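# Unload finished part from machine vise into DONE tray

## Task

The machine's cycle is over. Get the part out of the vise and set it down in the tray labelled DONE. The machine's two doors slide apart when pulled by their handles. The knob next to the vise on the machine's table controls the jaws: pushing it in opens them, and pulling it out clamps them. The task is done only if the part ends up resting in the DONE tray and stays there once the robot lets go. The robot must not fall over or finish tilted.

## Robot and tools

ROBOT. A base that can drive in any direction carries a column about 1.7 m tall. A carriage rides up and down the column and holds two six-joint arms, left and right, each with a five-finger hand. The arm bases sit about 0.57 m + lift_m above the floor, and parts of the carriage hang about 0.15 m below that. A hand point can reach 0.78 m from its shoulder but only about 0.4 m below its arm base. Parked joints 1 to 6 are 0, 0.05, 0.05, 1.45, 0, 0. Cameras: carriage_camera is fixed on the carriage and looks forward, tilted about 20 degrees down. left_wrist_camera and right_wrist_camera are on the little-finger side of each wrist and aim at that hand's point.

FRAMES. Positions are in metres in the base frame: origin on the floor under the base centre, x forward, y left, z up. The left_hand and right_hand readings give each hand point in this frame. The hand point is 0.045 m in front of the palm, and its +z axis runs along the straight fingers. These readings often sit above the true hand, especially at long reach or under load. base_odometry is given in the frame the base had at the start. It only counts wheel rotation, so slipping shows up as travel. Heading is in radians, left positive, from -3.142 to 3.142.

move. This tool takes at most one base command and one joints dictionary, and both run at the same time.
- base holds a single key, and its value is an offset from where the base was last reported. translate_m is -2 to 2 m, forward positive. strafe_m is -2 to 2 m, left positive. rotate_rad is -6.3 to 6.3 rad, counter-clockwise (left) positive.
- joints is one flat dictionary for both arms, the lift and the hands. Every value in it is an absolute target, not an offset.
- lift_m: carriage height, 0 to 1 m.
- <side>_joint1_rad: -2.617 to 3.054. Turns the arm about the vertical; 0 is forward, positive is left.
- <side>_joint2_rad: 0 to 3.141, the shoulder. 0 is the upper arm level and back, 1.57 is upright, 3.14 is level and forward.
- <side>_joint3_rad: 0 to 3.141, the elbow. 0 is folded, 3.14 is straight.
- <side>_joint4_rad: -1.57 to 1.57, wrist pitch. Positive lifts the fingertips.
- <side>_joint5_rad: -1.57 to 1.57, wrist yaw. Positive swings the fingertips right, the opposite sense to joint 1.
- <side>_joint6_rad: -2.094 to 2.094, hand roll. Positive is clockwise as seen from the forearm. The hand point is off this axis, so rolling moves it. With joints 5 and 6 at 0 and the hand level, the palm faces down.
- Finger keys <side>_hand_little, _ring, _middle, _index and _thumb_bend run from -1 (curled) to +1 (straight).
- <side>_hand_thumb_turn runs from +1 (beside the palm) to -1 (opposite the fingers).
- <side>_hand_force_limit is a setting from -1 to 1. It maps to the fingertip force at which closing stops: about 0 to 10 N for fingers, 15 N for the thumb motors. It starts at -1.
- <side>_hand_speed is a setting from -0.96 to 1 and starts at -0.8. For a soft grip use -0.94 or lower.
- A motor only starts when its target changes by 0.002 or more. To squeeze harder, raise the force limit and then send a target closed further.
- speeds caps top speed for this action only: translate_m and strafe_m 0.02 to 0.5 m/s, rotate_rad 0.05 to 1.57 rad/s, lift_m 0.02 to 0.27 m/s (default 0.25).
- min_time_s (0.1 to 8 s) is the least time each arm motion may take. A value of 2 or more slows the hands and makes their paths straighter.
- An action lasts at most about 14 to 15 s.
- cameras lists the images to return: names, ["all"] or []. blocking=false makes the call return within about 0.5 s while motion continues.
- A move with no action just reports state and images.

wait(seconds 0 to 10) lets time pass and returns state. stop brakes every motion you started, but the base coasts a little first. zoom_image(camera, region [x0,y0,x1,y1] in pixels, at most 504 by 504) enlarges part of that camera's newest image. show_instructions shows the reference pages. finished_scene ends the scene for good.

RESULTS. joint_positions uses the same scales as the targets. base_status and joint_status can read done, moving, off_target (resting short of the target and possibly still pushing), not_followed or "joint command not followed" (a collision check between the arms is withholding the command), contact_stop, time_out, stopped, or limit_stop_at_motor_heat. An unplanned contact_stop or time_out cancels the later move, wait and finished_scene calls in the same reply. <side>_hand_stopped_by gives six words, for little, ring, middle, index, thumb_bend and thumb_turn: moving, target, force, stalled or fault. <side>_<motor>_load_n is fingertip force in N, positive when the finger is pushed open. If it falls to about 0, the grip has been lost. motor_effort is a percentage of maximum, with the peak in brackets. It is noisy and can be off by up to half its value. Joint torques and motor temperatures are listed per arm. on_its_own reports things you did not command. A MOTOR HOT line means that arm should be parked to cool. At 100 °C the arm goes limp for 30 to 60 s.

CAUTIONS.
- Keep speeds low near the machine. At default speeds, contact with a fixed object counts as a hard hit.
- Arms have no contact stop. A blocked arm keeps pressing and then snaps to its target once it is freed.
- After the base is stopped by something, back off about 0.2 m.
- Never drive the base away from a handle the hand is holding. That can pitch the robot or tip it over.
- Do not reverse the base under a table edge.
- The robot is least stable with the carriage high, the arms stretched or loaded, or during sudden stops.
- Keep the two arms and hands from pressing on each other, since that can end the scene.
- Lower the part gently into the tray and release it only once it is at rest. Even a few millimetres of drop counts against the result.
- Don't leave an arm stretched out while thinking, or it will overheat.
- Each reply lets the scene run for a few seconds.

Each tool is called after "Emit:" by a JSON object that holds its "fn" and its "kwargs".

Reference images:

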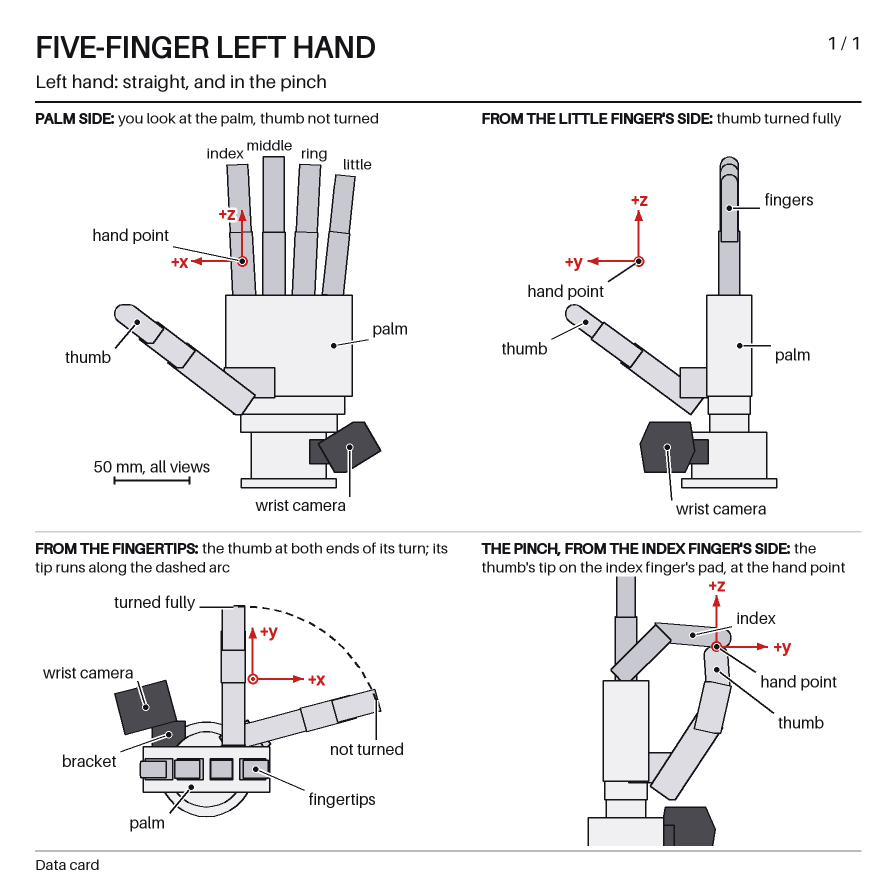

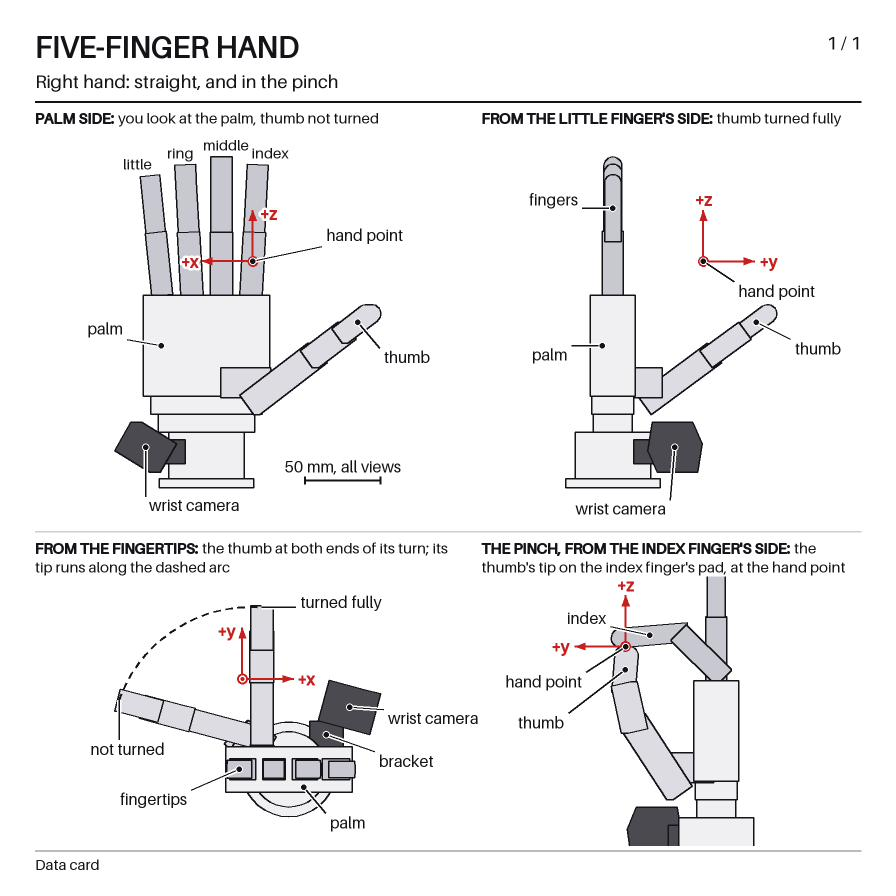

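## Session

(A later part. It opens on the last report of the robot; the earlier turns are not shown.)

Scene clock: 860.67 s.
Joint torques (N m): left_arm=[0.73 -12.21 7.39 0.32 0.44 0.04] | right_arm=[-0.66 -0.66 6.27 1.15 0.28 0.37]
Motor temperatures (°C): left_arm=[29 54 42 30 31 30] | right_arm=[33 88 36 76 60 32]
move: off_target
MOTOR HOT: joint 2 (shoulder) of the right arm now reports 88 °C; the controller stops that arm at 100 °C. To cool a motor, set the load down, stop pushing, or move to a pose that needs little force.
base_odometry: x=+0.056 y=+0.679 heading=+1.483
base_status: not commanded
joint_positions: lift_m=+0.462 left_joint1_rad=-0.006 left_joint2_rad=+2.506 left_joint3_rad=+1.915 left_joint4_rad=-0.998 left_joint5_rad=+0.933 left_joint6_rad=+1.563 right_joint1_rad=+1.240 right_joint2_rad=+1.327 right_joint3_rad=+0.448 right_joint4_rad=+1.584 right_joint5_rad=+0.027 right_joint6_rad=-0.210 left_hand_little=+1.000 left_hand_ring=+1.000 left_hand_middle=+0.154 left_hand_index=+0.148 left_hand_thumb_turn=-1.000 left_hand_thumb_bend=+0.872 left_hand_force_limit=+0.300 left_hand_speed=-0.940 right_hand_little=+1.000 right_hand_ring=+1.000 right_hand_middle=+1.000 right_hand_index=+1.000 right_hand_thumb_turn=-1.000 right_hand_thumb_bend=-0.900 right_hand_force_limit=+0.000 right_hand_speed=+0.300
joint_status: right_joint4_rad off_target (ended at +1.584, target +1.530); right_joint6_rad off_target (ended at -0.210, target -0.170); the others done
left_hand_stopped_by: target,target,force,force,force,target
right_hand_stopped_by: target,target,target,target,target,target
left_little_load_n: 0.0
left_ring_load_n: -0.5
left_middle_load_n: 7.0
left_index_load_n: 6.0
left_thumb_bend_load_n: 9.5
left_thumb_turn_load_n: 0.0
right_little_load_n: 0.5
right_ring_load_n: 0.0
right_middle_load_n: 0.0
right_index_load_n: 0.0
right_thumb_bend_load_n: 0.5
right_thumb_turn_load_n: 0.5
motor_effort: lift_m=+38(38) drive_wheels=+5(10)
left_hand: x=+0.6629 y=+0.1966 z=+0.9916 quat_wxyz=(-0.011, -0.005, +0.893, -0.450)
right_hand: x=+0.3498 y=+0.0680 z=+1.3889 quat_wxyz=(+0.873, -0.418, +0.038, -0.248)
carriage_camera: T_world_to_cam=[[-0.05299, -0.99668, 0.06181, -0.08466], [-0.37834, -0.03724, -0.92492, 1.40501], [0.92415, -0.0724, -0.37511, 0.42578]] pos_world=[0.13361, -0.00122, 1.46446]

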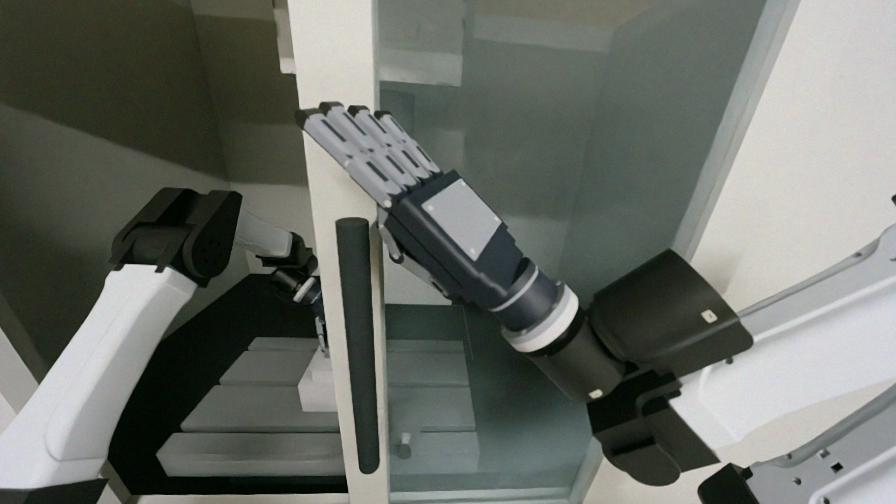

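Emit:
{"fn": "move", "kwargs": {"joints": {"right_joint1_rad": 1.23, "right_joint2_rad": 0.3, "right_joint3_rad": 0.1, "right_joint4_rad": 1.45, "right_joint5_rad": 0, "right_joint6_rad": 0}, "min_time_s": 4, "cameras": ["carriage_camera"]}}

Scene clock: 869.77 s.
Joint torques (N m): left_arm=[0.73 -12.19 7.38 0.32 0.43 0.04] | right_arm=[-0.49 2.14 5.9 0.27 -0.15 0.08]
Motor temperatures (°C): left_arm=[29 54 42 30 31 30] | right_arm=[32 76 37 67 53 31]
move: done
MOTOR HOT: still on. Joint 2 (shoulder) of the right arm now reports 76 °C.
base_odometry: x=+0.056 y=+0.679 heading=+1.484
base_status: not commanded
joint_positions: lift_m=+0.462 left_joint1_rad=-0.006 left_joint2_rad=+2.506 left_joint3_rad=+1.915 left_joint4_rad=-0.998 left_joint5_rad=+0.935 left_joint6_rad=+1.563 right_joint1_rad=+1.237 right_joint2_rad=+0.306 right_joint3_rad=+0.110 right_joint4_rad=+1.465 right_joint5_rad=+0.014 right_joint6_rad=-0.009 left_hand_little=+1.000 left_hand_ring=+1.000 left_hand_middle=+0.154 left_hand_index=+0.148 left_hand_thumb_turn=-1.000 left_hand_thumb_bend=+0.872 left_hand_force_limit=+0.300 left_hand_speed=-0.940 right_hand_little=+1.000 right_hand_ring=+1.000 right_hand_middle=+1.000 right_hand_index=+1.000 right_hand_thumb_turn=-1.000 right_hand_thumb_bend=-0.900 right_hand_force_limit=+0.000 right_hand_speed=+0.300
joint_status: all done
left_hand_stopped_by: target,target,force,force,force,target
right_hand_stopped_by: target,target,target,target,target,target
left_little_load_n: 0.0
left_ring_load_n: 0.0
left_middle_load_n: 7.0
left_index_load_n: 6.0
left_thumb_bend_load_n: 9.5
left_thumb_turn_load_n: 0.0
right_little_load_n: 0.0
right_ring_load_n: 0.0
right_middle_load_n: 0.0
right_index_load_n: 0.0
right_thumb_bend_load_n: 0.0
right_thumb_turn_load_n: 0.0
motor_effort: lift_m=+38(39) drive_wheels=+3(5)
left_hand: x=+0.6628 y=+0.1963 z=+0.9918 quat_wxyz=(-0.011, -0.005, +0.893, -0.451)
right_hand: x=+0.2553 y=-0.1614 z=+1.4877 quat_wxyz=(+0.974, -0.147, +0.031, -0.170)
carriage_camera: T_world_to_cam=[[-0.05299, -0.99668, 0.06181, -0.08466], [-0.37834, -0.03724, -0.92492, 1.40501], [0.92415, -0.0724, -0.37511, 0.42578]] pos_world=[0.13361, -0.00122, 1.46446]

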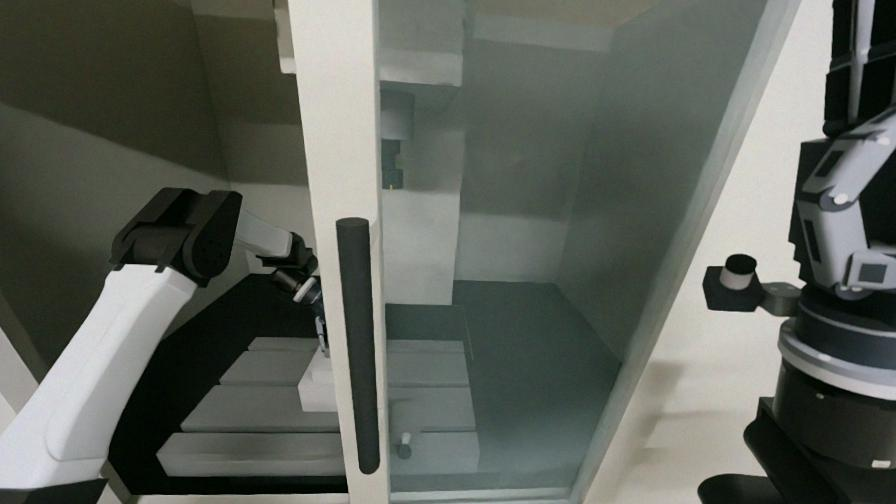

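Emit:
{"fn": "move", "kwargs": {"joints": {"left_hand_speed": -0.6, "left_hand_index": 0.5, "left_hand_middle": 0.5, "left_hand_thumb_bend": 1.0}}}

Emit:
{"fn": "move", "kwargs": {"joints": {"lift_m": 0.53}, "speeds": {"lift_m": 0.08}, "cameras": ["left_wrist_camera"]}}

Emit:
{"fn": "move", "kwargs": {"joints": {"left_joint1_rad": 0, "left_joint2_rad": 0.05, "left_joint3_rad": 0.05, "left_joint4_rad": 1.45, "left_joint5_rad": 0, "left_joint6_rad": 0}, "min_time_s": 5, "cameras": ["carriage_camera"]}}

Scene clock: 906.97 s.
Joint torques (N m): left_arm=[0.42 -12.21 7.34 0.35 0.46 0.03] | right_arm=[-0.47 2.15 5.93 0.29 -0.14 0.08]
Motor temperatures (°C): left_arm=[29 55 42 29 31 30] | right_arm=[31 50 38 46 39 28]
move: done
MOTOR HOT: cleared for the motors of the right arm.
base_odometry: x=+0.056 y=+0.679 heading=+1.484
base_status: not commanded
joint_positions: lift_m=+0.462 left_joint1_rad=-0.003 left_joint2_rad=+2.506 left_joint3_rad=+1.915 left_joint4_rad=-0.999 left_joint5_rad=+0.933 left_joint6_rad=+1.563 right_joint1_rad=+1.237 right_joint2_rad=+0.306 right_joint3_rad=+0.110 right_joint4_rad=+1.463 right_joint5_rad=+0.013 right_joint6_rad=-0.009 left_hand_little=+1.000 left_hand_ring=+1.000 left_hand_middle=+0.500 left_hand_index=+0.500 left_hand_thumb_turn=-1.000 left_hand_thumb_bend=+1.000 left_hand_force_limit=+0.300 left_hand_speed=-0.600 right_hand_little=+1.000 right_hand_ring=+1.000 right_hand_middle=+1.000 right_hand_index=+1.000 right_hand_thumb_turn=-1.000 right_hand_thumb_bend=-0.900 right_hand_force_limit=+0.000 right_hand_speed=+0.300
joint_status: all done
left_hand_stopped_by: target,target,target,target,target,target
right_hand_stopped_by: target,target,target,target,target,target
left_little_load_n: 0.0
left_ring_load_n: 0.0
left_middle_load_n: 0.0
left_index_load_n: 0.0
left_thumb_bend_load_n: 0.0
left_thumb_turn_load_n: 0.0
right_little_load_n: 0.0
right_ring_load_n: 0.0
right_middle_load_n: 0.0
right_index_load_n: 0.0
right_thumb_bend_load_n: 0.0
right_thumb_turn_load_n: 0.0
motor_effort: lift_m=+38(38) drive_wheels=+2(3)
left_hand: x=+0.6628 y=+0.1982 z=+0.9916 quat_wxyz=(-0.011, -0.007, +0.893, -0.450)
right_hand: x=+0.2554 y=-0.1608 z=+1.4874 quat_wxyz=(+0.974, -0.148, +0.031, -0.170)
pictures: none

Scene clock: 908.17 s.
Joint torques (N m): left_arm=[0.46 -12.36 7.2 0.36 0.46 0.05] | right_arm=[-0.49 2.35 6.32 0.32 -0.11 0.07]
Motor temperatures (°C): left_arm=[29 56 42 29 31 30] | right_arm=[31 50 38 46 39 28]
move: done
base_odometry: x=+0.056 y=+0.679 heading=+1.484
base_status: not commanded
joint_positions: lift_m=+0.530 left_joint1_rad=-0.003 left_joint2_rad=+2.508 left_joint3_rad=+1.918 left_joint4_rad=-1.001 left_joint5_rad=+0.933 left_joint6_rad=+1.563 right_joint1_rad=+1.237 right_joint2_rad=+0.304 right_joint3_rad=+0.106 right_joint4_rad=+1.460 right_joint5_rad=+0.011 right_joint6_rad=-0.009 left_hand_little=+1.000 left_hand_ring=+1.000 left_hand_middle=+0.500 left_hand_index=+0.500 left_hand_thumb_turn=-1.000 left_hand_thumb_bend=+1.000 left_hand_force_limit=+0.300 left_hand_speed=-0.600 right_hand_little=+1.000 right_hand_ring=+1.000 right_hand_middle=+1.000 right_hand_index=+1.000 right_hand_thumb_turn=-1.000 right_hand_thumb_bend=-0.900 right_hand_force_limit=+0.000 right_hand_speed=+0.300
joint_status: all done
left_hand_stopped_by: target,target,target,target,target,target
right_hand_stopped_by: target,target,target,target,target,target
left_little_load_n: 0.0
left_ring_load_n: 0.0
left_middle_load_n: 0.0
left_index_load_n: 0.0
left_thumb_bend_load_n: 0.0
left_thumb_turn_load_n: 0.0
right_little_load_n: 0.0
right_ring_load_n: 0.0
right_middle_load_n: 0.0
right_index_load_n: 0.0
right_thumb_bend_load_n: 0.0
right_thumb_turn_load_n: 0.0
motor_effort: lift_m=+40(49) drive_wheels=+2(3)
left_hand: x=+0.6629 y=+0.1982 z=+1.0590 quat_wxyz=(-0.011, -0.007, +0.893, -0.449)
right_hand: x=+0.2552 y=-0.1599 z=+1.5535 quat_wxyz=(+0.974, -0.151, +0.030, -0.169)
left_wrist_camera: T_world_to_cam=[[-0.27913, -0.5687, 0.77374, -0.51748], [-0.8371, 0.5389, 0.0941, 0.34754], [-0.47048, -0.62143, -0.62648, 1.21409]] pos_world=[0.71769, 0.27289, 1.12829]

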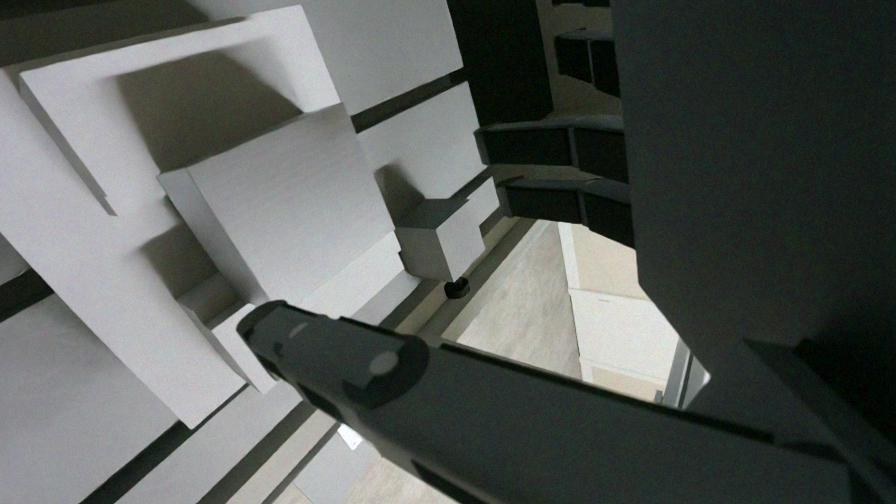

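Scene clock: 913.47 s.
Joint torques (N m): left_arm=[0.44 2.43 4.59 0.28 -0.16 -0.13] | right_arm=[-0.49 2.36 6.35 0.33 -0.11 0.07]
Motor temperatures (°C): left_arm=[29 55 42 30 31 30] | right_arm=[31 48 38 44 38 28]
move: done
base_odometry: x=+0.056 y=+0.679 heading=+1.484
base_status: not commanded
joint_positions: lift_m=+0.530 left_joint1_rad=-0.003 left_joint2_rad=+0.056 left_joint3_rad=+0.059 left_joint4_rad=+1.434 left_joint5_rad=+0.015 left_joint6_rad=+0.012 right_joint1_rad=+1.237 right_joint2_rad=+0.304 right_joint3_rad=+0.106 right_joint4_rad=+1.460 right_joint5_rad=+0.011 right_joint6_rad=-0.009 left_hand_little=+1.000 left_hand_ring=+1.000 left_hand_middle=+0.500 left_hand_index=+0.500 left_hand_thumb_turn=-1.000 left_hand_thumb_bend=+1.000 left_hand_force_limit=+0.300 left_hand_speed=-0.600 right_hand_little=+1.000 right_hand_ring=+1.000 right_hand_middle=+1.000 right_hand_index=+1.000 right_hand_thumb_turn=-1.000 right_hand_thumb_bend=-0.900 right_hand_force_limit=+0.000 right_hand_speed=+0.300
joint_status: all done
left_hand_stopped_by: target,target,target,target,target,target
right_hand_stopped_by: target,target,target,target,target,target
left_little_load_n: 0.0
left_ring_load_n: 0.0
left_middle_load_n: 0.0
left_index_load_n: 0.0
left_thumb_bend_load_n: 0.0
left_thumb_turn_load_n: 0.0
right_little_load_n: 0.0
right_ring_load_n: 0.0
right_middle_load_n: 0.0
right_index_load_n: 0.0
right_thumb_bend_load_n: 0.0
right_thumb_turn_load_n: 0.0
motor_effort: lift_m=+40(40) drive_wheels=+2(2)
left_hand: x=+0.3265 y=+0.2863 z=+1.5590 quat_wxyz=(+0.708, -0.042, +0.053, -0.703)
right_hand: x=+0.2552 y=-0.1598 z=+1.5535 quat_wxyz=(+0.973, -0.151, +0.030, -0.169)
carriage_camera: T_world_to_cam=[[-0.05299, -0.99668, 0.06181, -0.08885], [-0.37834, -0.03724, -0.92492, 1.46772], [0.92415, -0.0724, -0.37511, 0.45121]] pos_world=[0.13361, -0.00122, 1.53226]

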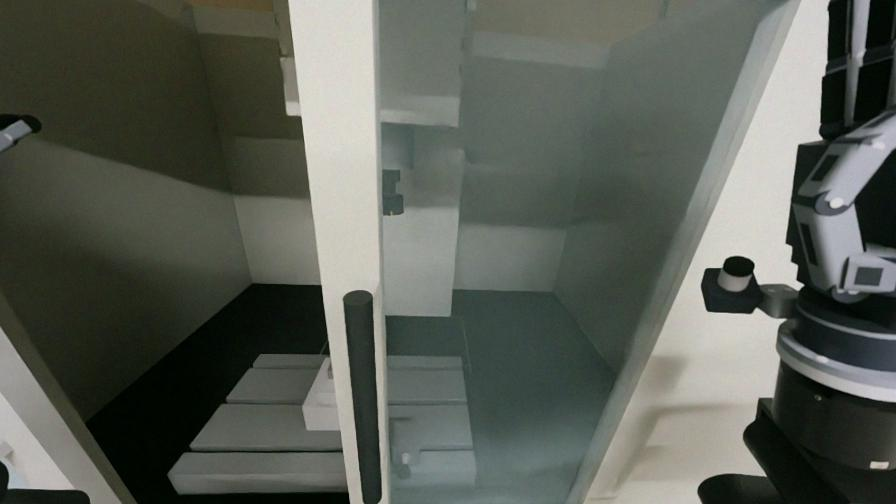

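Emit:
{"fn": "move", "kwargs": {"base": {"translate_m": -0.36}, "joints": {"lift_m": 0.4, "right_hand_thumb_bend": 1.0, "right_hand_thumb_turn": 1.0}, "speeds": {"translate_m": 0.2}}}

Emit:
{"fn": "move", "kwargs": {"base": {"strafe_m": 0.39}, "joints": {"right_joint1_rad": 0, "right_joint2_rad": 1.2, "right_joint3_rad": 0.75, "right_joint4_rad": 0.45, "right_joint5_rad": 0, "right_joint6_rad": -1.57}, "speeds": {"strafe_m": 0.15}, "min_time_s": 3, "cameras": ["carriage_camera"]}}

Scene clock: 928.23 s.
Joint torques (N m): left_arm=[0.44 2.7 5.29 0.17 -0.15 -0.13] | right_arm=[-0.42 2.35 6.54 0.38 -0.07 0.07]
Motor temperatures (°C): left_arm=[29 50 41 30 31 30] | right_arm=[31 45 38 41 35 28]
move: done
base_odometry: x=+0.025 y=+0.321 heading=+1.485
base_status: done
joint_positions: lift_m=+0.400 left_joint1_rad=-0.003 left_joint2_rad=+0.053 left_joint3_rad=+0.051 left_joint4_rad=+1.442 left_joint5_rad=+0.014 left_joint6_rad=+0.011 right_joint1_rad=+1.236 right_joint2_rad=+0.304 right_joint3_rad=+0.104 right_joint4_rad=+1.458 right_joint5_rad=+0.009 right_joint6_rad=-0.008 left_hand_little=+1.000 left_hand_ring=+1.000 left_hand_middle=+0.500 left_hand_index=+0.500 left_hand_thumb_turn=-1.000 left_hand_thumb_bend=+1.000 left_hand_force_limit=+0.300 left_hand_speed=-0.600 right_hand_little=+1.000 right_hand_ring=+1.000 right_hand_middle=+1.000 right_hand_index=+1.000 right_hand_thumb_turn=+1.000 right_hand_thumb_bend=+1.000 right_hand_force_limit=+0.000 right_hand_speed=+0.300
joint_status: all done
left_hand_stopped_by: target,target,target,target,target,target
right_hand_stopped_by: target,target,target,target,target,target
left_little_load_n: 0.0
left_ring_load_n: 0.0
left_middle_load_n: 0.0
left_index_load_n: 0.0
left_thumb_bend_load_n: 0.0
left_thumb_turn_load_n: 0.0
right_little_load_n: 0.0
right_ring_load_n: 0.0
right_middle_load_n: 0.0
right_index_load_n: 0.0
right_thumb_bend_load_n: 0.0
right_thumb_turn_load_n: 0.0
motor_effort: lift_m=+36(37) drive_wheels=-5(13)
left_hand: x=+0.3259 y=+0.2865 z=+1.4277 quat_wxyz=(+0.708, -0.041, +0.051, -0.703)
right_hand: x=+0.2553 y=-0.1588 z=+1.4227 quat_wxyz=(+0.973, -0.153, +0.030, -0.169)
pictures: none

Scene clock: 931.80 s.
Joint torques (N m): left_arm=[0.44 2.67 5.23 0.17 -0.15 -0.13] | right_arm=[-0.53 -3.67 11.54 2.47 0.19 -0.13]
move: done
base_odometry: x=-0.364 y=+0.354 heading=+1.485
base_status: done
joint_positions: lift_m=+0.400 left_joint1_rad=-0.003 left_joint2_rad=+0.053 left_joint3_rad=+0.051 left_joint4_rad=+1.444 left_joint5_rad=+0.011 left_joint6_rad=+0.011 right_joint1_rad=+0.007 right_joint2_rad=+1.195 right_joint3_rad=+0.723 right_joint4_rad=+0.466 right_joint5_rad=-0.014 right_joint6_rad=-1.561 left_hand_little=+1.000 left_hand_ring=+1.000 left_hand_middle=+0.500 left_hand_index=+0.500 left_hand_thumb_turn=-1.000 left_hand_thumb_bend=+1.000 left_hand_force_limit=+0.300 left_hand_speed=-0.600 right_hand_little=+1.000 right_hand_ring=+1.000 right_hand_middle=+1.000 right_hand_index=+1.000 right_hand_thumb_turn=+1.000 right_hand_thumb_bend=+1.000 right_hand_force_limit=+0.000 right_hand_speed=+0.300
joint_status: all done
left_hand_stopped_by: target,target,target,target,target,target
right_hand_stopped_by: target,target,target,target,target,target
left_little_load_n: 0.0
left_ring_load_n: 0.0
left_middle_load_n: 0.0
left_index_load_n: 0.0
left_thumb_bend_load_n: 0.0
left_thumb_turn_load_n: 0.0
right_little_load_n: 0.0
right_ring_load_n: 0.0
right_middle_load_n: 0.0
right_index_load_n: 0.0
right_thumb_bend_load_n: 0.0
right_thumb_turn_load_n: 0.0
motor_effort: lift_m=+36(37) drive_wheels=-2(10)
left_hand: x=+0.3254 y=+0.2870 z=+1.4279 quat_wxyz=(+0.708, -0.041, +0.050, -0.703)
right_hand: x=+0.6673 y=-0.3736 z=+1.2513 quat_wxyz=(+0.011, -0.709, -0.004, -0.705)
carriage_camera: T_world_to_cam=[[-0.05299, -0.99668, 0.06181, -0.08084], [-0.37834, -0.03724, -0.92492, 1.34785], [0.92415, -0.0724, -0.37511, 0.40259]] pos_world=[0.13361, -0.00122, 1.40266]

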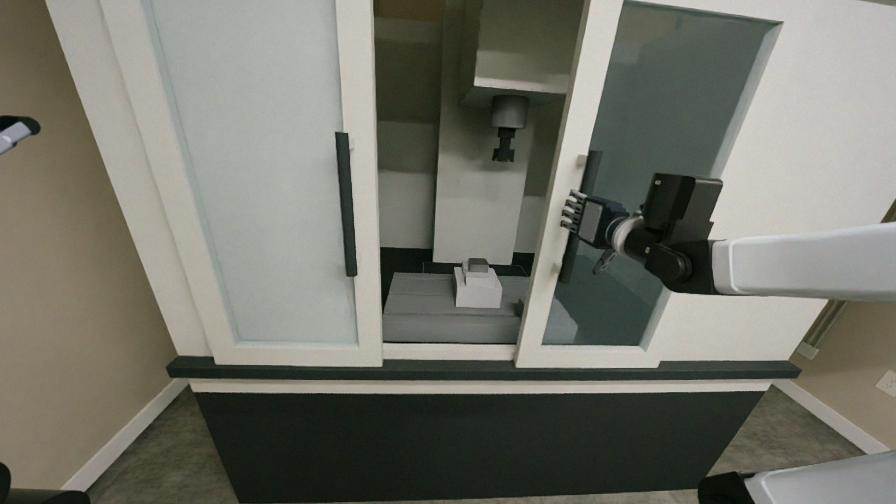

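Emit:
{"fn": "move", "kwargs": {"base": {"strafe_m": 0.02}, "speeds": {"strafe_m": 0.1}}}

Emit:
{"fn": "move", "kwargs": {"base": {"translate_m": 0.025}, "speeds": {"translate_m": 0.08}}}

Emit:
{"fn": "move", "kwargs": {"base": {"strafe_m": -0.12}, "joints": {"right_joint5_rad": 0.3, "right_joint1_rad": -0.03}, "speeds": {"strafe_m": 0.06}, "min_time_s": 2, "cameras": ["carriage_camera"]}}

Emit:
{"fn": "zoom_image", "kwargs": {"camera": "carriage_camera", "region": [450, 120, 700, 370]}}

Scene clock: 943.27 s.
Joint torques (N m): left_arm=[0.5 2.67 5.27 0.16 -0.11 -0.13] | right_arm=[-0.29 -3.66 11.55 2.51 0.15 -0.13]
Motor temperatures (°C): left_arm=[29 46 41 29 31 30] | right_arm=[31 43 43 42 34 27]
move: done
base_odometry: x=-0.384 y=+0.356 heading=+1.485
base_status: done
joint_positions: lift_m=+0.400 left_joint1_rad=-0.003 left_joint2_rad=+0.053 left_joint3_rad=+0.051 left_joint4_rad=+1.444 left_joint5_rad=+0.009 left_joint6_rad=+0.011 right_joint1_rad=+0.005 right_joint2_rad=+1.195 right_joint3_rad=+0.723 right_joint4_rad=+0.463 right_joint5_rad=-0.011 right_joint6_rad=-1.561 left_hand_little=+1.000 left_hand_ring=+1.000 left_hand_middle=+0.500 left_hand_index=+0.500 left_hand_thumb_turn=-1.000 left_hand_thumb_bend=+1.000 left_hand_force_limit=+0.300 left_hand_speed=-0.600 right_hand_little=+1.000 right_hand_ring=+1.000 right_hand_middle=+1.000 right_hand_index=+1.000 right_hand_thumb_turn=+1.000 right_hand_thumb_bend=+1.000 right_hand_force_limit=+0.000 right_hand_speed=+0.300
joint_status: not commanded
left_hand_stopped_by: target,target,target,target,target,target
right_hand_stopped_by: target,target,target,target,target,target
left_little_load_n: -0.5
left_ring_load_n: 0.0
left_middle_load_n: 0.0
left_index_load_n: 0.0
left_thumb_bend_load_n: 0.0
left_thumb_turn_load_n: 0.0
right_little_load_n: 0.0
right_ring_load_n: 0.0
right_middle_load_n: 0.0
right_index_load_n: 0.0
right_thumb_bend_load_n: 0.0
right_thumb_turn_load_n: 0.0
motor_effort: lift_m=+36(37) drive_wheels=+1(9)
left_hand: x=+0.3254 y=+0.2874 z=+1.4280 quat_wxyz=(+0.708, -0.042, +0.049, -0.703)
right_hand: x=+0.6670 y=-0.3751 z=+1.2504 quat_wxyz=(+0.009, -0.710, -0.002, -0.704)
pictures: none

Scene clock: 944.27 s.
Joint torques (N m): left_arm=[0.44 2.71 5.31 0.11 -0.1 -0.13] | right_arm=[-0.31 -2.22 11.47 2.84 0.15 -0.13]
move: done
base_odometry: x=-0.382 y=+0.380 heading=+1.485
base_status: done
joint_positions: lift_m=+0.400 left_joint1_rad=-0.003 left_joint2_rad=+0.053 left_joint3_rad=+0.051 left_joint4_rad=+1.448 left_joint5_rad=+0.009 left_joint6_rad=+0.011 right_joint1_rad=+0.005 right_joint2_rad=+1.180 right_joint3_rad=+0.724 right_joint4_rad=+0.435 right_joint5_rad=-0.011 right_joint6_rad=-1.561 left_hand_little=+1.000 left_hand_ring=+1.000 left_hand_middle=+0.500 left_hand_index=+0.500 left_hand_thumb_turn=-1.000 left_hand_thumb_bend=+1.000 left_hand_force_limit=+0.300 left_hand_speed=-0.600 right_hand_little=+1.000 right_hand_ring=+1.000 right_hand_middle=+1.000 right_hand_index=+1.000 right_hand_thumb_turn=+1.000 right_hand_thumb_bend=+1.000 right_hand_force_limit=+0.000 right_hand_speed=+0.300
joint_status: not commanded
left_hand_stopped_by: target,target,target,target,target,target
right_hand_stopped_by: target,target,target,target,target,target
left_little_load_n: 0.0
left_ring_load_n: 0.5
left_middle_load_n: 0.0
left_index_load_n: 0.0
left_thumb_bend_load_n: 0.0
left_thumb_turn_load_n: 0.0
right_little_load_n: 0.0
right_ring_load_n: 0.0
right_middle_load_n: 0.0
right_index_load_n: 0.0
right_thumb_bend_load_n: 0.0
right_thumb_turn_load_n: 0.0
motor_effort: lift_m=+36(36) drive_wheels=+3(7)
left_hand: x=+0.3245 y=+0.2874 z=+1.4284 quat_wxyz=(+0.708, -0.041, +0.048, -0.703)
right_hand: x=+0.6639 y=-0.3751 z=+1.2495 quat_wxyz=(+0.009, -0.715, -0.002, -0.699)
pictures: none

Scene clock: 946.90 s.
Joint torques (N m): left_arm=[0.38 2.69 5.23 0.11 -0.1 -0.13] | right_arm=[-8.58 -2.62 11.14 2.86 3.88 0.07]
move: off_target
base_odometry: x=-0.262 y=+0.370 heading=+1.485
base_status: done
joint_positions: lift_m=+0.400 left_joint1_rad=-0.002 left_joint2_rad=+0.053 left_joint3_rad=+0.051 left_joint4_rad=+1.448 left_joint5_rad=+0.008 left_joint6_rad=+0.011 right_joint1_rad=+0.068 right_joint2_rad=+1.184 right_joint3_rad=+0.727 right_joint4_rad=+0.433 right_joint5_rad=-0.027 right_joint6_rad=-1.580 left_hand_little=+1.000 left_hand_ring=+1.000 left_hand_middle=+0.500 left_hand_index=+0.500 left_hand_thumb_turn=-1.000 left_hand_thumb_bend=+1.000 left_hand_force_limit=+0.300 left_hand_speed=-0.600 right_hand_little=+1.000 right_hand_ring=+1.000 right_hand_middle=+1.000 right_hand_index=+1.000 right_hand_thumb_turn=+1.000 right_hand_thumb_bend=+1.000 right_hand_force_limit=+0.000 right_hand_speed=+0.300
joint_status: right_joint1_rad off_target (ended at +0.068, target -0.030); right_joint5_rad off_target (ended at -0.028, target +0.300)
left_hand_stopped_by: target,target,target,target,target,target
right_hand_stopped_by: target,target,target,target,target,target
left_little_load_n: 0.0
left_ring_load_n: 0.0
left_middle_load_n: 0.0
left_index_load_n: 0.0
left_thumb_bend_load_n: 0.0
left_thumb_turn_load_n: 0.0
right_little_load_n: 0.0
right_ring_load_n: 0.0
right_middle_load_n: 0.0
right_index_load_n: 0.0
right_thumb_bend_load_n: 0.0
right_thumb_turn_load_n: 0.0
motor_effort: lift_m=+36(37) drive_wheels=+3(11)
left_hand: x=+0.3244 y=+0.2876 z=+1.4284 quat_wxyz=(+0.709, -0.041, +0.047, -0.703)
right_hand: x=+0.6681 y=-0.3452 z=+1.2501 quat_wxyz=(+0.030, -0.715, -0.037, -0.698)
carriage_camera: T_world_to_cam=[[-0.05299, -0.99668, 0.06181, -0.08084], [-0.37834, -0.03724, -0.92492, 1.34785], [0.92415, -0.0724, -0.37511, 0.40259]] pos_world=[0.13361, -0.00122, 1.40266]

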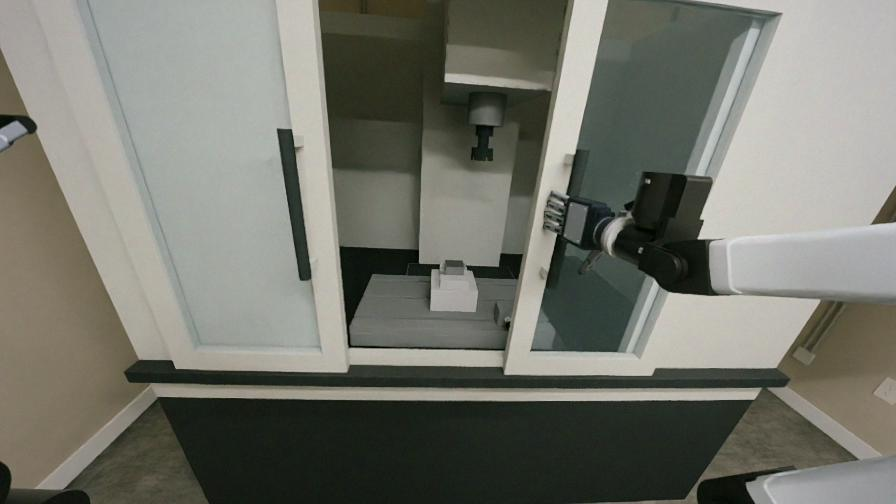

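Scaled by 2.016 from the camera's image (finer frame: 1280x720).

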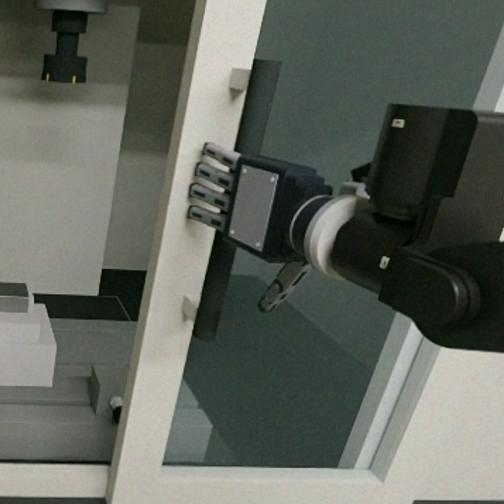

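Emit:
{"fn": "move", "kwargs": {"base": {"strafe_m": -0.32}, "speeds": {"strafe_m": 0.12}, "cameras": ["carriage_camera"]}}

Emit:
{"fn": "move", "kwargs": {"base": {"strafe_m": 0.08}, "speeds": {"strafe_m": 0.15}}}

Emit:
{"fn": "move", "kwargs": {"base": {"translate_m": -0.08}, "joints": {"right_joint5_rad": 0, "right_joint1_rad": 0}, "speeds": {"translate_m": 0.15}}}

Emit:
{"fn": "move", "kwargs": {"joints": {"right_joint1_rad": 0.9, "right_joint2_rad": 0.3, "right_joint3_rad": 0.1, "right_joint4_rad": 1.45, "right_joint6_rad": 0}, "min_time_s": 2.5, "cameras": ["carriage_camera"]}}

Scene clock: 958.13 s.
Joint torques (N m): left_arm=[0.34 2.8 5.23 0.1 -0.1 -0.13] | right_arm=[-8.8 -1.52 11.11 3.06 4.27 0.04]
Motor temperatures (°C): left_arm=[29 44 41 29 30 30] | right_arm=[33 41 43 46 45 27]
move: done
base_odometry: x=+0.057 y=+0.343 heading=+1.485
base_status: done
joint_positions: lift_m=+0.400 left_joint1_rad=-0.001 left_joint2_rad=+0.053 left_joint3_rad=+0.051 left_joint4_rad=+1.448 left_joint5_rad=+0.008 left_joint6_rad=+0.010 right_joint1_rad=+0.070 right_joint2_rad=+1.173 right_joint3_rad=+0.727 right_joint4_rad=+0.417 right_joint5_rad=-0.061 right_joint6_rad=-1.580 left_hand_little=+1.000 left_hand_ring=+1.000 left_hand_middle=+0.500 left_hand_index=+0.500 left_hand_thumb_turn=-1.000 left_hand_thumb_bend=+1.000 left_hand_force_limit=+0.300 left_hand_speed=-0.600 right_hand_little=+1.000 right_hand_ring=+1.000 right_hand_middle=+1.000 right_hand_index=+1.000 right_hand_thumb_turn=+1.000 right_hand_thumb_bend=+1.000 right_hand_force_limit=+0.000 right_hand_speed=+0.300
joint_status: not commanded
left_hand_stopped_by: target,target,target,target,target,target
right_hand_stopped_by: target,target,target,target,target,target
left_little_load_n: -0.5
left_ring_load_n: 0.5
left_middle_load_n: 0.0
left_index_load_n: 0.0
left_thumb_bend_load_n: 0.0
left_thumb_turn_load_n: 0.0
right_little_load_n: 0.0
right_ring_load_n: 0.0
right_middle_load_n: 0.5
right_index_load_n: 0.0
right_thumb_bend_load_n: 0.0
right_thumb_turn_load_n: 0.0
motor_effort: lift_m=+36(37) drive_wheels=+1(15)
left_hand: x=+0.3244 y=+0.2877 z=+1.4284 quat_wxyz=(+0.709, -0.041, +0.047, -0.703)
right_hand: x=+0.6671 y=-0.3375 z=+1.2502 quat_wxyz=(+0.043, -0.716, -0.050, -0.695)
carriage_camera: T_world_to_cam=[[-0.05299, -0.99668, 0.06181, -0.08084], [-0.37834, -0.03724, -0.92492, 1.34785], [0.92415, -0.0724, -0.37511, 0.40259]] pos_world=[0.13361, -0.00122, 1.40266]

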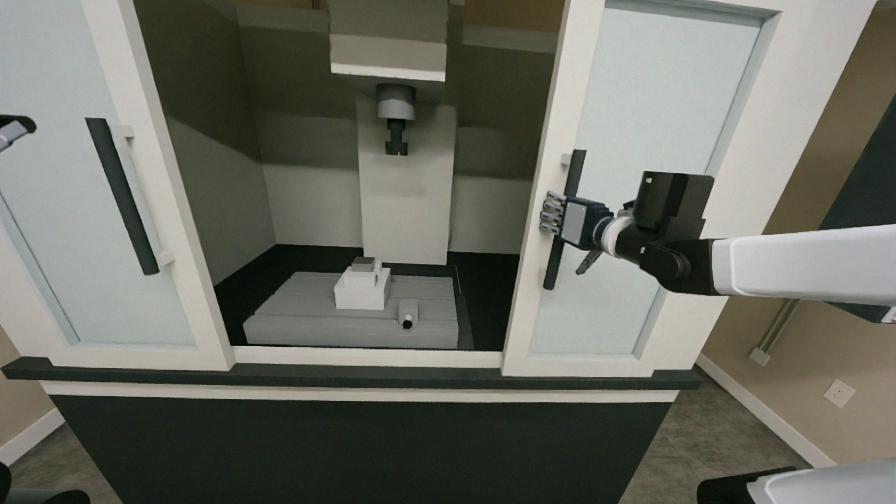

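Scene clock: 959.63 s.
Joint torques (N m): left_arm=[0.43 2.7 5.27 0.11 -0.08 -0.13] | right_arm=[-4.7 -0.28 11.15 3.34 2 -0.03]
move: done
base_odometry: x=-0.023 y=+0.350 heading=+1.485
base_status: done
joint_positions: lift_m=+0.400 left_joint1_rad=-0.002 left_joint2_rad=+0.053 left_joint3_rad=+0.051 left_joint4_rad=+1.448 left_joint5_rad=+0.006 left_joint6_rad=+0.010 right_joint1_rad=+0.024 right_joint2_rad=+1.161 right_joint3_rad=+0.727 right_joint4_rad=+0.393 right_joint5_rad=+0.133 right_joint6_rad=-1.570 left_hand_little=+1.000 left_hand_ring=+1.000 left_hand_middle=+0.500 left_hand_index=+0.500 left_hand_thumb_turn=-1.000 left_hand_thumb_bend=+1.000 left_hand_force_limit=+0.300 left_hand_speed=-0.600 right_hand_little=+1.000 right_hand_ring=+1.000 right_hand_middle=+1.000 right_hand_index=+1.000 right_hand_thumb_turn=+1.000 right_hand_thumb_bend=+1.000 right_hand_force_limit=+0.000 right_hand_speed=+0.300
joint_status: not commanded
left_hand_stopped_by: target,target,target,target,target,target
right_hand_stopped_by: target,target,target,target,target,target
left_little_load_n: 0.0
left_ring_load_n: 0.0
left_middle_load_n: 0.0
left_index_load_n: 0.0
left_thumb_bend_load_n: 0.0
left_thumb_turn_load_n: 0.0
right_little_load_n: 0.0
right_ring_load_n: 0.0
right_middle_load_n: 0.0
right_index_load_n: 0.0
right_thumb_bend_load_n: 0.0
right_thumb_turn_load_n: 0.0
on_its_own: right_joint1_rad moved -0.046 toward your old target -0.030; right_joint5_rad moved +0.195 toward your old target +0.300
motor_effort: lift_m=+36(37) drive_wheels=+2(8)
left_hand: x=+0.3244 y=+0.2879 z=+1.4285 quat_wxyz=(+0.708, -0.042, +0.047, -0.703)
right_hand: x=+0.6509 y=-0.3951 z=+1.2487 quat_wxyz=(-0.040, -0.720, +0.038, -0.691)
pictures: none

Scene clock: 961.17 s.
Joint torques (N m): left_arm=[0.39 2.73 5.2 0.08 -0.08 -0.13] | right_arm=[-0.28 -3.95 11.08 2.74 -0.14 -0.03]
move: done
base_odometry: x=-0.030 y=+0.270 heading=+1.485
base_status: done
joint_positions: lift_m=+0.400 left_joint1_rad=-0.002 left_joint2_rad=+0.053 left_joint3_rad=+0.051 left_joint4_rad=+1.449 left_joint5_rad=+0.006 left_joint6_rad=+0.010 right_joint1_rad=+0.004 right_joint2_rad=+1.198 right_joint3_rad=+0.727 right_joint4_rad=+0.444 right_joint5_rad=+0.013 right_joint6_rad=-1.570 left_hand_little=+1.000 left_hand_ring=+1.000 left_hand_middle=+0.500 left_hand_index=+0.500 left_hand_thumb_turn=-1.000 left_hand_thumb_bend=+1.000 left_hand_force_limit=+0.300 left_hand_speed=-0.600 right_hand_little=+1.000 right_hand_ring=+1.000 right_hand_middle=+1.000 right_hand_index=+1.000 right_hand_thumb_turn=+1.000 right_hand_thumb_bend=+1.000 right_hand_force_limit=+0.000 right_hand_speed=+0.300
joint_status: all done
left_hand_stopped_by: target,target,target,target,target,target
right_hand_stopped_by: target,target,target,target,target,target
left_little_load_n: 0.0
left_ring_load_n: 0.0
left_middle_load_n: 0.0
left_index_load_n: 0.0
left_thumb_bend_load_n: 0.0
left_thumb_turn_load_n: 0.0
right_little_load_n: 0.0
right_ring_load_n: 0.0
right_middle_load_n: 0.0
right_index_load_n: 0.0
right_thumb_bend_load_n: 0.0
right_thumb_turn_load_n: 0.0
motor_effort: lift_m=+36(37) drive_wheels=+0(8)
left_hand: x=+0.3240 y=+0.2879 z=+1.4286 quat_wxyz=(+0.708, -0.041, +0.046, -0.703)
right_hand: x=+0.6656 y=-0.3805 z=+1.2468 quat_wxyz=(-0.003, -0.717, +0.003, -0.698)
pictures: none

Scene clock: 964.07 s.
Joint torques (N m): left_arm=[0.42 2.73 5.26 0.08 -0.08 -0.12] | right_arm=[0.66 2.13 5.96 0.68 -0.07 0.08]
move: done
base_odometry: x=-0.030 y=+0.270 heading=+1.485
base_status: not commanded
joint_positions: lift_m=+0.400 left_joint1_rad=-0.002 left_joint2_rad=+0.053 left_joint3_rad=+0.051 left_joint4_rad=+1.449 left_joint5_rad=+0.006 left_joint6_rad=+0.010 right_joint1_rad=+0.894 right_joint2_rad=+0.306 right_joint3_rad=+0.111 right_joint4_rad=+1.436 right_joint5_rad=+0.009 right_joint6_rad=-0.010 left_hand_little=+1.000 left_hand_ring=+1.000 left_hand_middle=+0.500 left_hand_index=+0.500 left_hand_thumb_turn=-1.000 left_hand_thumb_bend=+1.000 left_hand_force_limit=+0.300 left_hand_speed=-0.600 right_hand_little=+1.000 right_hand_ring=+1.000 right_hand_middle=+1.000 right_hand_index=+1.000 right_hand_thumb_turn=+1.000 right_hand_thumb_bend=+1.000 right_hand_force_limit=+0.000 right_hand_speed=+0.300
joint_status: all done
left_hand_stopped_by: target,target,target,target,target,target
right_hand_stopped_by: target,target,target,target,target,target
left_little_load_n: 0.0
left_ring_load_n: 0.0
left_middle_load_n: 0.0
left_index_load_n: 0.0
left_thumb_bend_load_n: 0.5
left_thumb_turn_load_n: 0.0
right_little_load_n: 0.0
right_ring_load_n: 0.0
right_middle_load_n: 0.0
right_index_load_n: 0.0
right_thumb_bend_load_n: 0.0
right_thumb_turn_load_n: -0.5
motor_effort: lift_m=+36(37) drive_wheels=+0(1)
left_hand: x=+0.3240 y=+0.2879 z=+1.4286 quat_wxyz=(+0.708, -0.041, +0.046, -0.703)
right_hand: x=+0.3104 y=-0.1737 z=+1.4219 quat_wxyz=(+0.929, -0.154, +0.058, -0.333)
carriage_camera: T_world_to_cam=[[-0.05299, -0.99668, 0.06181, -0.08084], [-0.37834, -0.03724, -0.92492, 1.34785], [0.92415, -0.0724, -0.37511, 0.40259]] pos_world=[0.13361, -0.00122, 1.40266]

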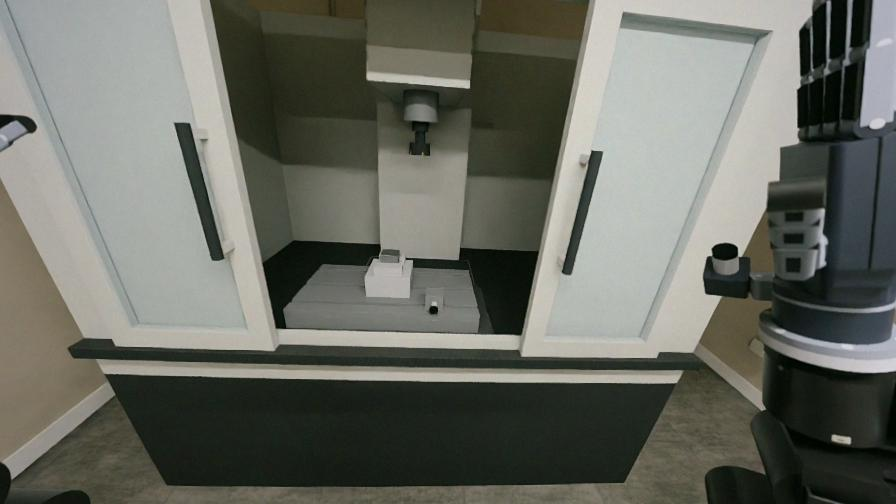

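Emit:
{"fn": "move", "kwargs": {"base": {"strafe_m": -0.051}, "joints": {"lift_m": 0.55, "left_joint1_rad": 0, "left_joint2_rad": 2.51, "left_joint3_rad": 1.95, "left_joint4_rad": -1.01, "left_joint5_rad": 0.93, "left_joint6_rad": 1.57, "right_joint1_rad": 1.2}, "speeds": {"strafe_m": 0.1}, "min_time_s": 3.5}}

Emit:
{"fn": "move", "kwargs": {"base": {"translate_m": 0.415}, "speeds": {"translate_m": 0.15}, "cameras": ["carriage_camera", "left_wrist_camera"]}}

Scene clock: 986.53 s.
Joint torques (N m): left_arm=[0.38 -11.44 7.98 0.28 0.62 0.07] | right_arm=[0.69 2.28 6.75 0.58 -0.07 0.07]
Motor temperatures (°C): left_arm=[29 42 41 29 30 30] | right_arm=[32 39 41 41 38 27]
move: done
base_odometry: x=+0.021 y=+0.266 heading=+1.485
base_status: done
joint_positions: lift_m=+0.550 left_joint1_rad=-0.002 left_joint2_rad=+2.504 left_joint3_rad=+1.921 left_joint4_rad=-0.995 left_joint5_rad=+0.913 left_joint6_rad=+1.558 right_joint1_rad=+1.194 right_joint2_rad=+0.304 right_joint3_rad=+0.103 right_joint4_rad=+1.444 right_joint5_rad=+0.008 right_joint6_rad=-0.008 left_hand_little=+1.000 left_hand_ring=+1.000 left_hand_middle=+0.500 left_hand_index=+0.500 left_hand_thumb_turn=-1.000 left_hand_thumb_bend=+1.000 left_hand_force_limit=+0.300 left_hand_speed=-0.600 right_hand_little=+1.000 right_hand_ring=+1.000 right_hand_middle=+1.000 right_hand_index=+1.000 right_hand_thumb_turn=+1.000 right_hand_thumb_bend=+1.000 right_hand_force_limit=+0.000 right_hand_speed=+0.300
joint_status: all done
left_hand_stopped_by: target,target,target,target,target,target
right_hand_stopped_by: target,target,target,target,target,target
left_little_load_n: 0.0
left_ring_load_n: 0.0
left_middle_load_n: 0.0
left_index_load_n: 0.0
left_thumb_bend_load_n: 0.0
left_thumb_turn_load_n: 0.0
right_little_load_n: 0.0
right_ring_load_n: 0.0
right_middle_load_n: 0.0
right_index_load_n: 0.0
right_thumb_bend_load_n: 0.0
right_thumb_turn_load_n: 0.0
motor_effort: lift_m=+41(49) drive_wheels=+1(11)
left_hand: x=+0.6657 y=+0.2017 z=+1.0789 quat_wxyz=(-0.006, -0.006, +0.898, -0.441)
right_hand: x=+0.2633 y=-0.1566 z=+1.5699 quat_wxyz=(+0.968, -0.160, +0.034, -0.190)
pictures: none

Scene clock: 990.30 s.
Joint torques (N m): left_arm=[0.36 -11.51 7.9 0.32 0.63 0.08] | right_arm=[0.59 2.25 6.74 0.58 -0.06 0.08]
move: done
base_odometry: x=+0.057 y=+0.679 heading=+1.485
base_status: done
joint_positions: lift_m=+0.550 left_joint1_rad=-0.002 left_joint2_rad=+2.504 left_joint3_rad=+1.921 left_joint4_rad=-1.001 left_joint5_rad=+0.915 left_joint6_rad=+1.559 right_joint1_rad=+1.194 right_joint2_rad=+0.304 right_joint3_rad=+0.103 right_joint4_rad=+1.444 right_joint5_rad=+0.008 right_joint6_rad=-0.008 left_hand_little=+1.000 left_hand_ring=+1.000 left_hand_middle=+0.500 left_hand_index=+0.500 left_hand_thumb_turn=-1.000 left_hand_thumb_bend=+1.000 left_hand_force_limit=+0.300 left_hand_speed=-0.600 right_hand_little=+1.000 right_hand_ring=+1.000 right_hand_middle=+1.000 right_hand_index=+1.000 right_hand_thumb_turn=+1.000 right_hand_thumb_bend=+1.000 right_hand_force_limit=+0.000 right_hand_speed=+0.300
joint_status: not commanded
left_hand_stopped_by: target,target,target,target,target,target
right_hand_stopped_by: target,target,target,target,target,target
left_little_load_n: 0.0
left_ring_load_n: 0.0
left_middle_load_n: 0.0
left_index_load_n: -0.5
left_thumb_bend_load_n: 0.0
left_thumb_turn_load_n: -0.5
right_little_load_n: 0.0
right_ring_load_n: 0.0
right_middle_load_n: 0.0
right_index_load_n: 0.0
right_thumb_bend_load_n: 0.0
right_thumb_turn_load_n: -0.5
motor_effort: lift_m=+41(41) drive_wheels=+3(13)
left_hand: x=+0.6641 y=+0.2014 z=+1.0790 quat_wxyz=(-0.009, -0.007, +0.897, -0.442)
right_hand: x=+0.2630 y=-0.1566 z=+1.5699 quat_wxyz=(+0.968, -0.160, +0.034, -0.189)
carriage_camera: T_world_to_cam=[[-0.05299, -0.99668, 0.06181, -0.09009], [-0.37834, -0.03724, -0.92492, 1.48621], [0.92415, -0.0724, -0.37511, 0.45871]] pos_world=[0.13361, -0.00122, 1.55226]
left_wrist_camera: T_world_to_cam=[[-0.28008, -0.58285, 0.76279, -0.51542], [-0.83874, 0.5351, 0.1009, 0.33955], [-0.46698, -0.61152, -0.63873, 1.23808]] pos_world=[0.71859, 0.275, 1.1497]

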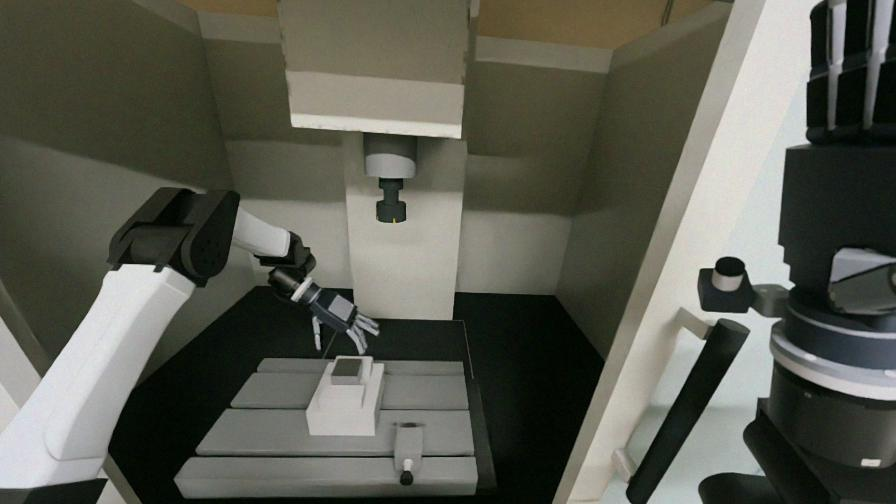

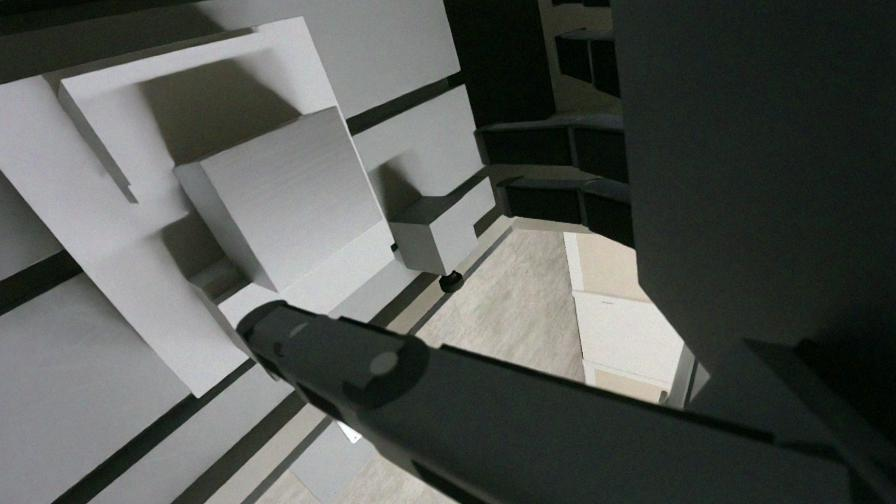

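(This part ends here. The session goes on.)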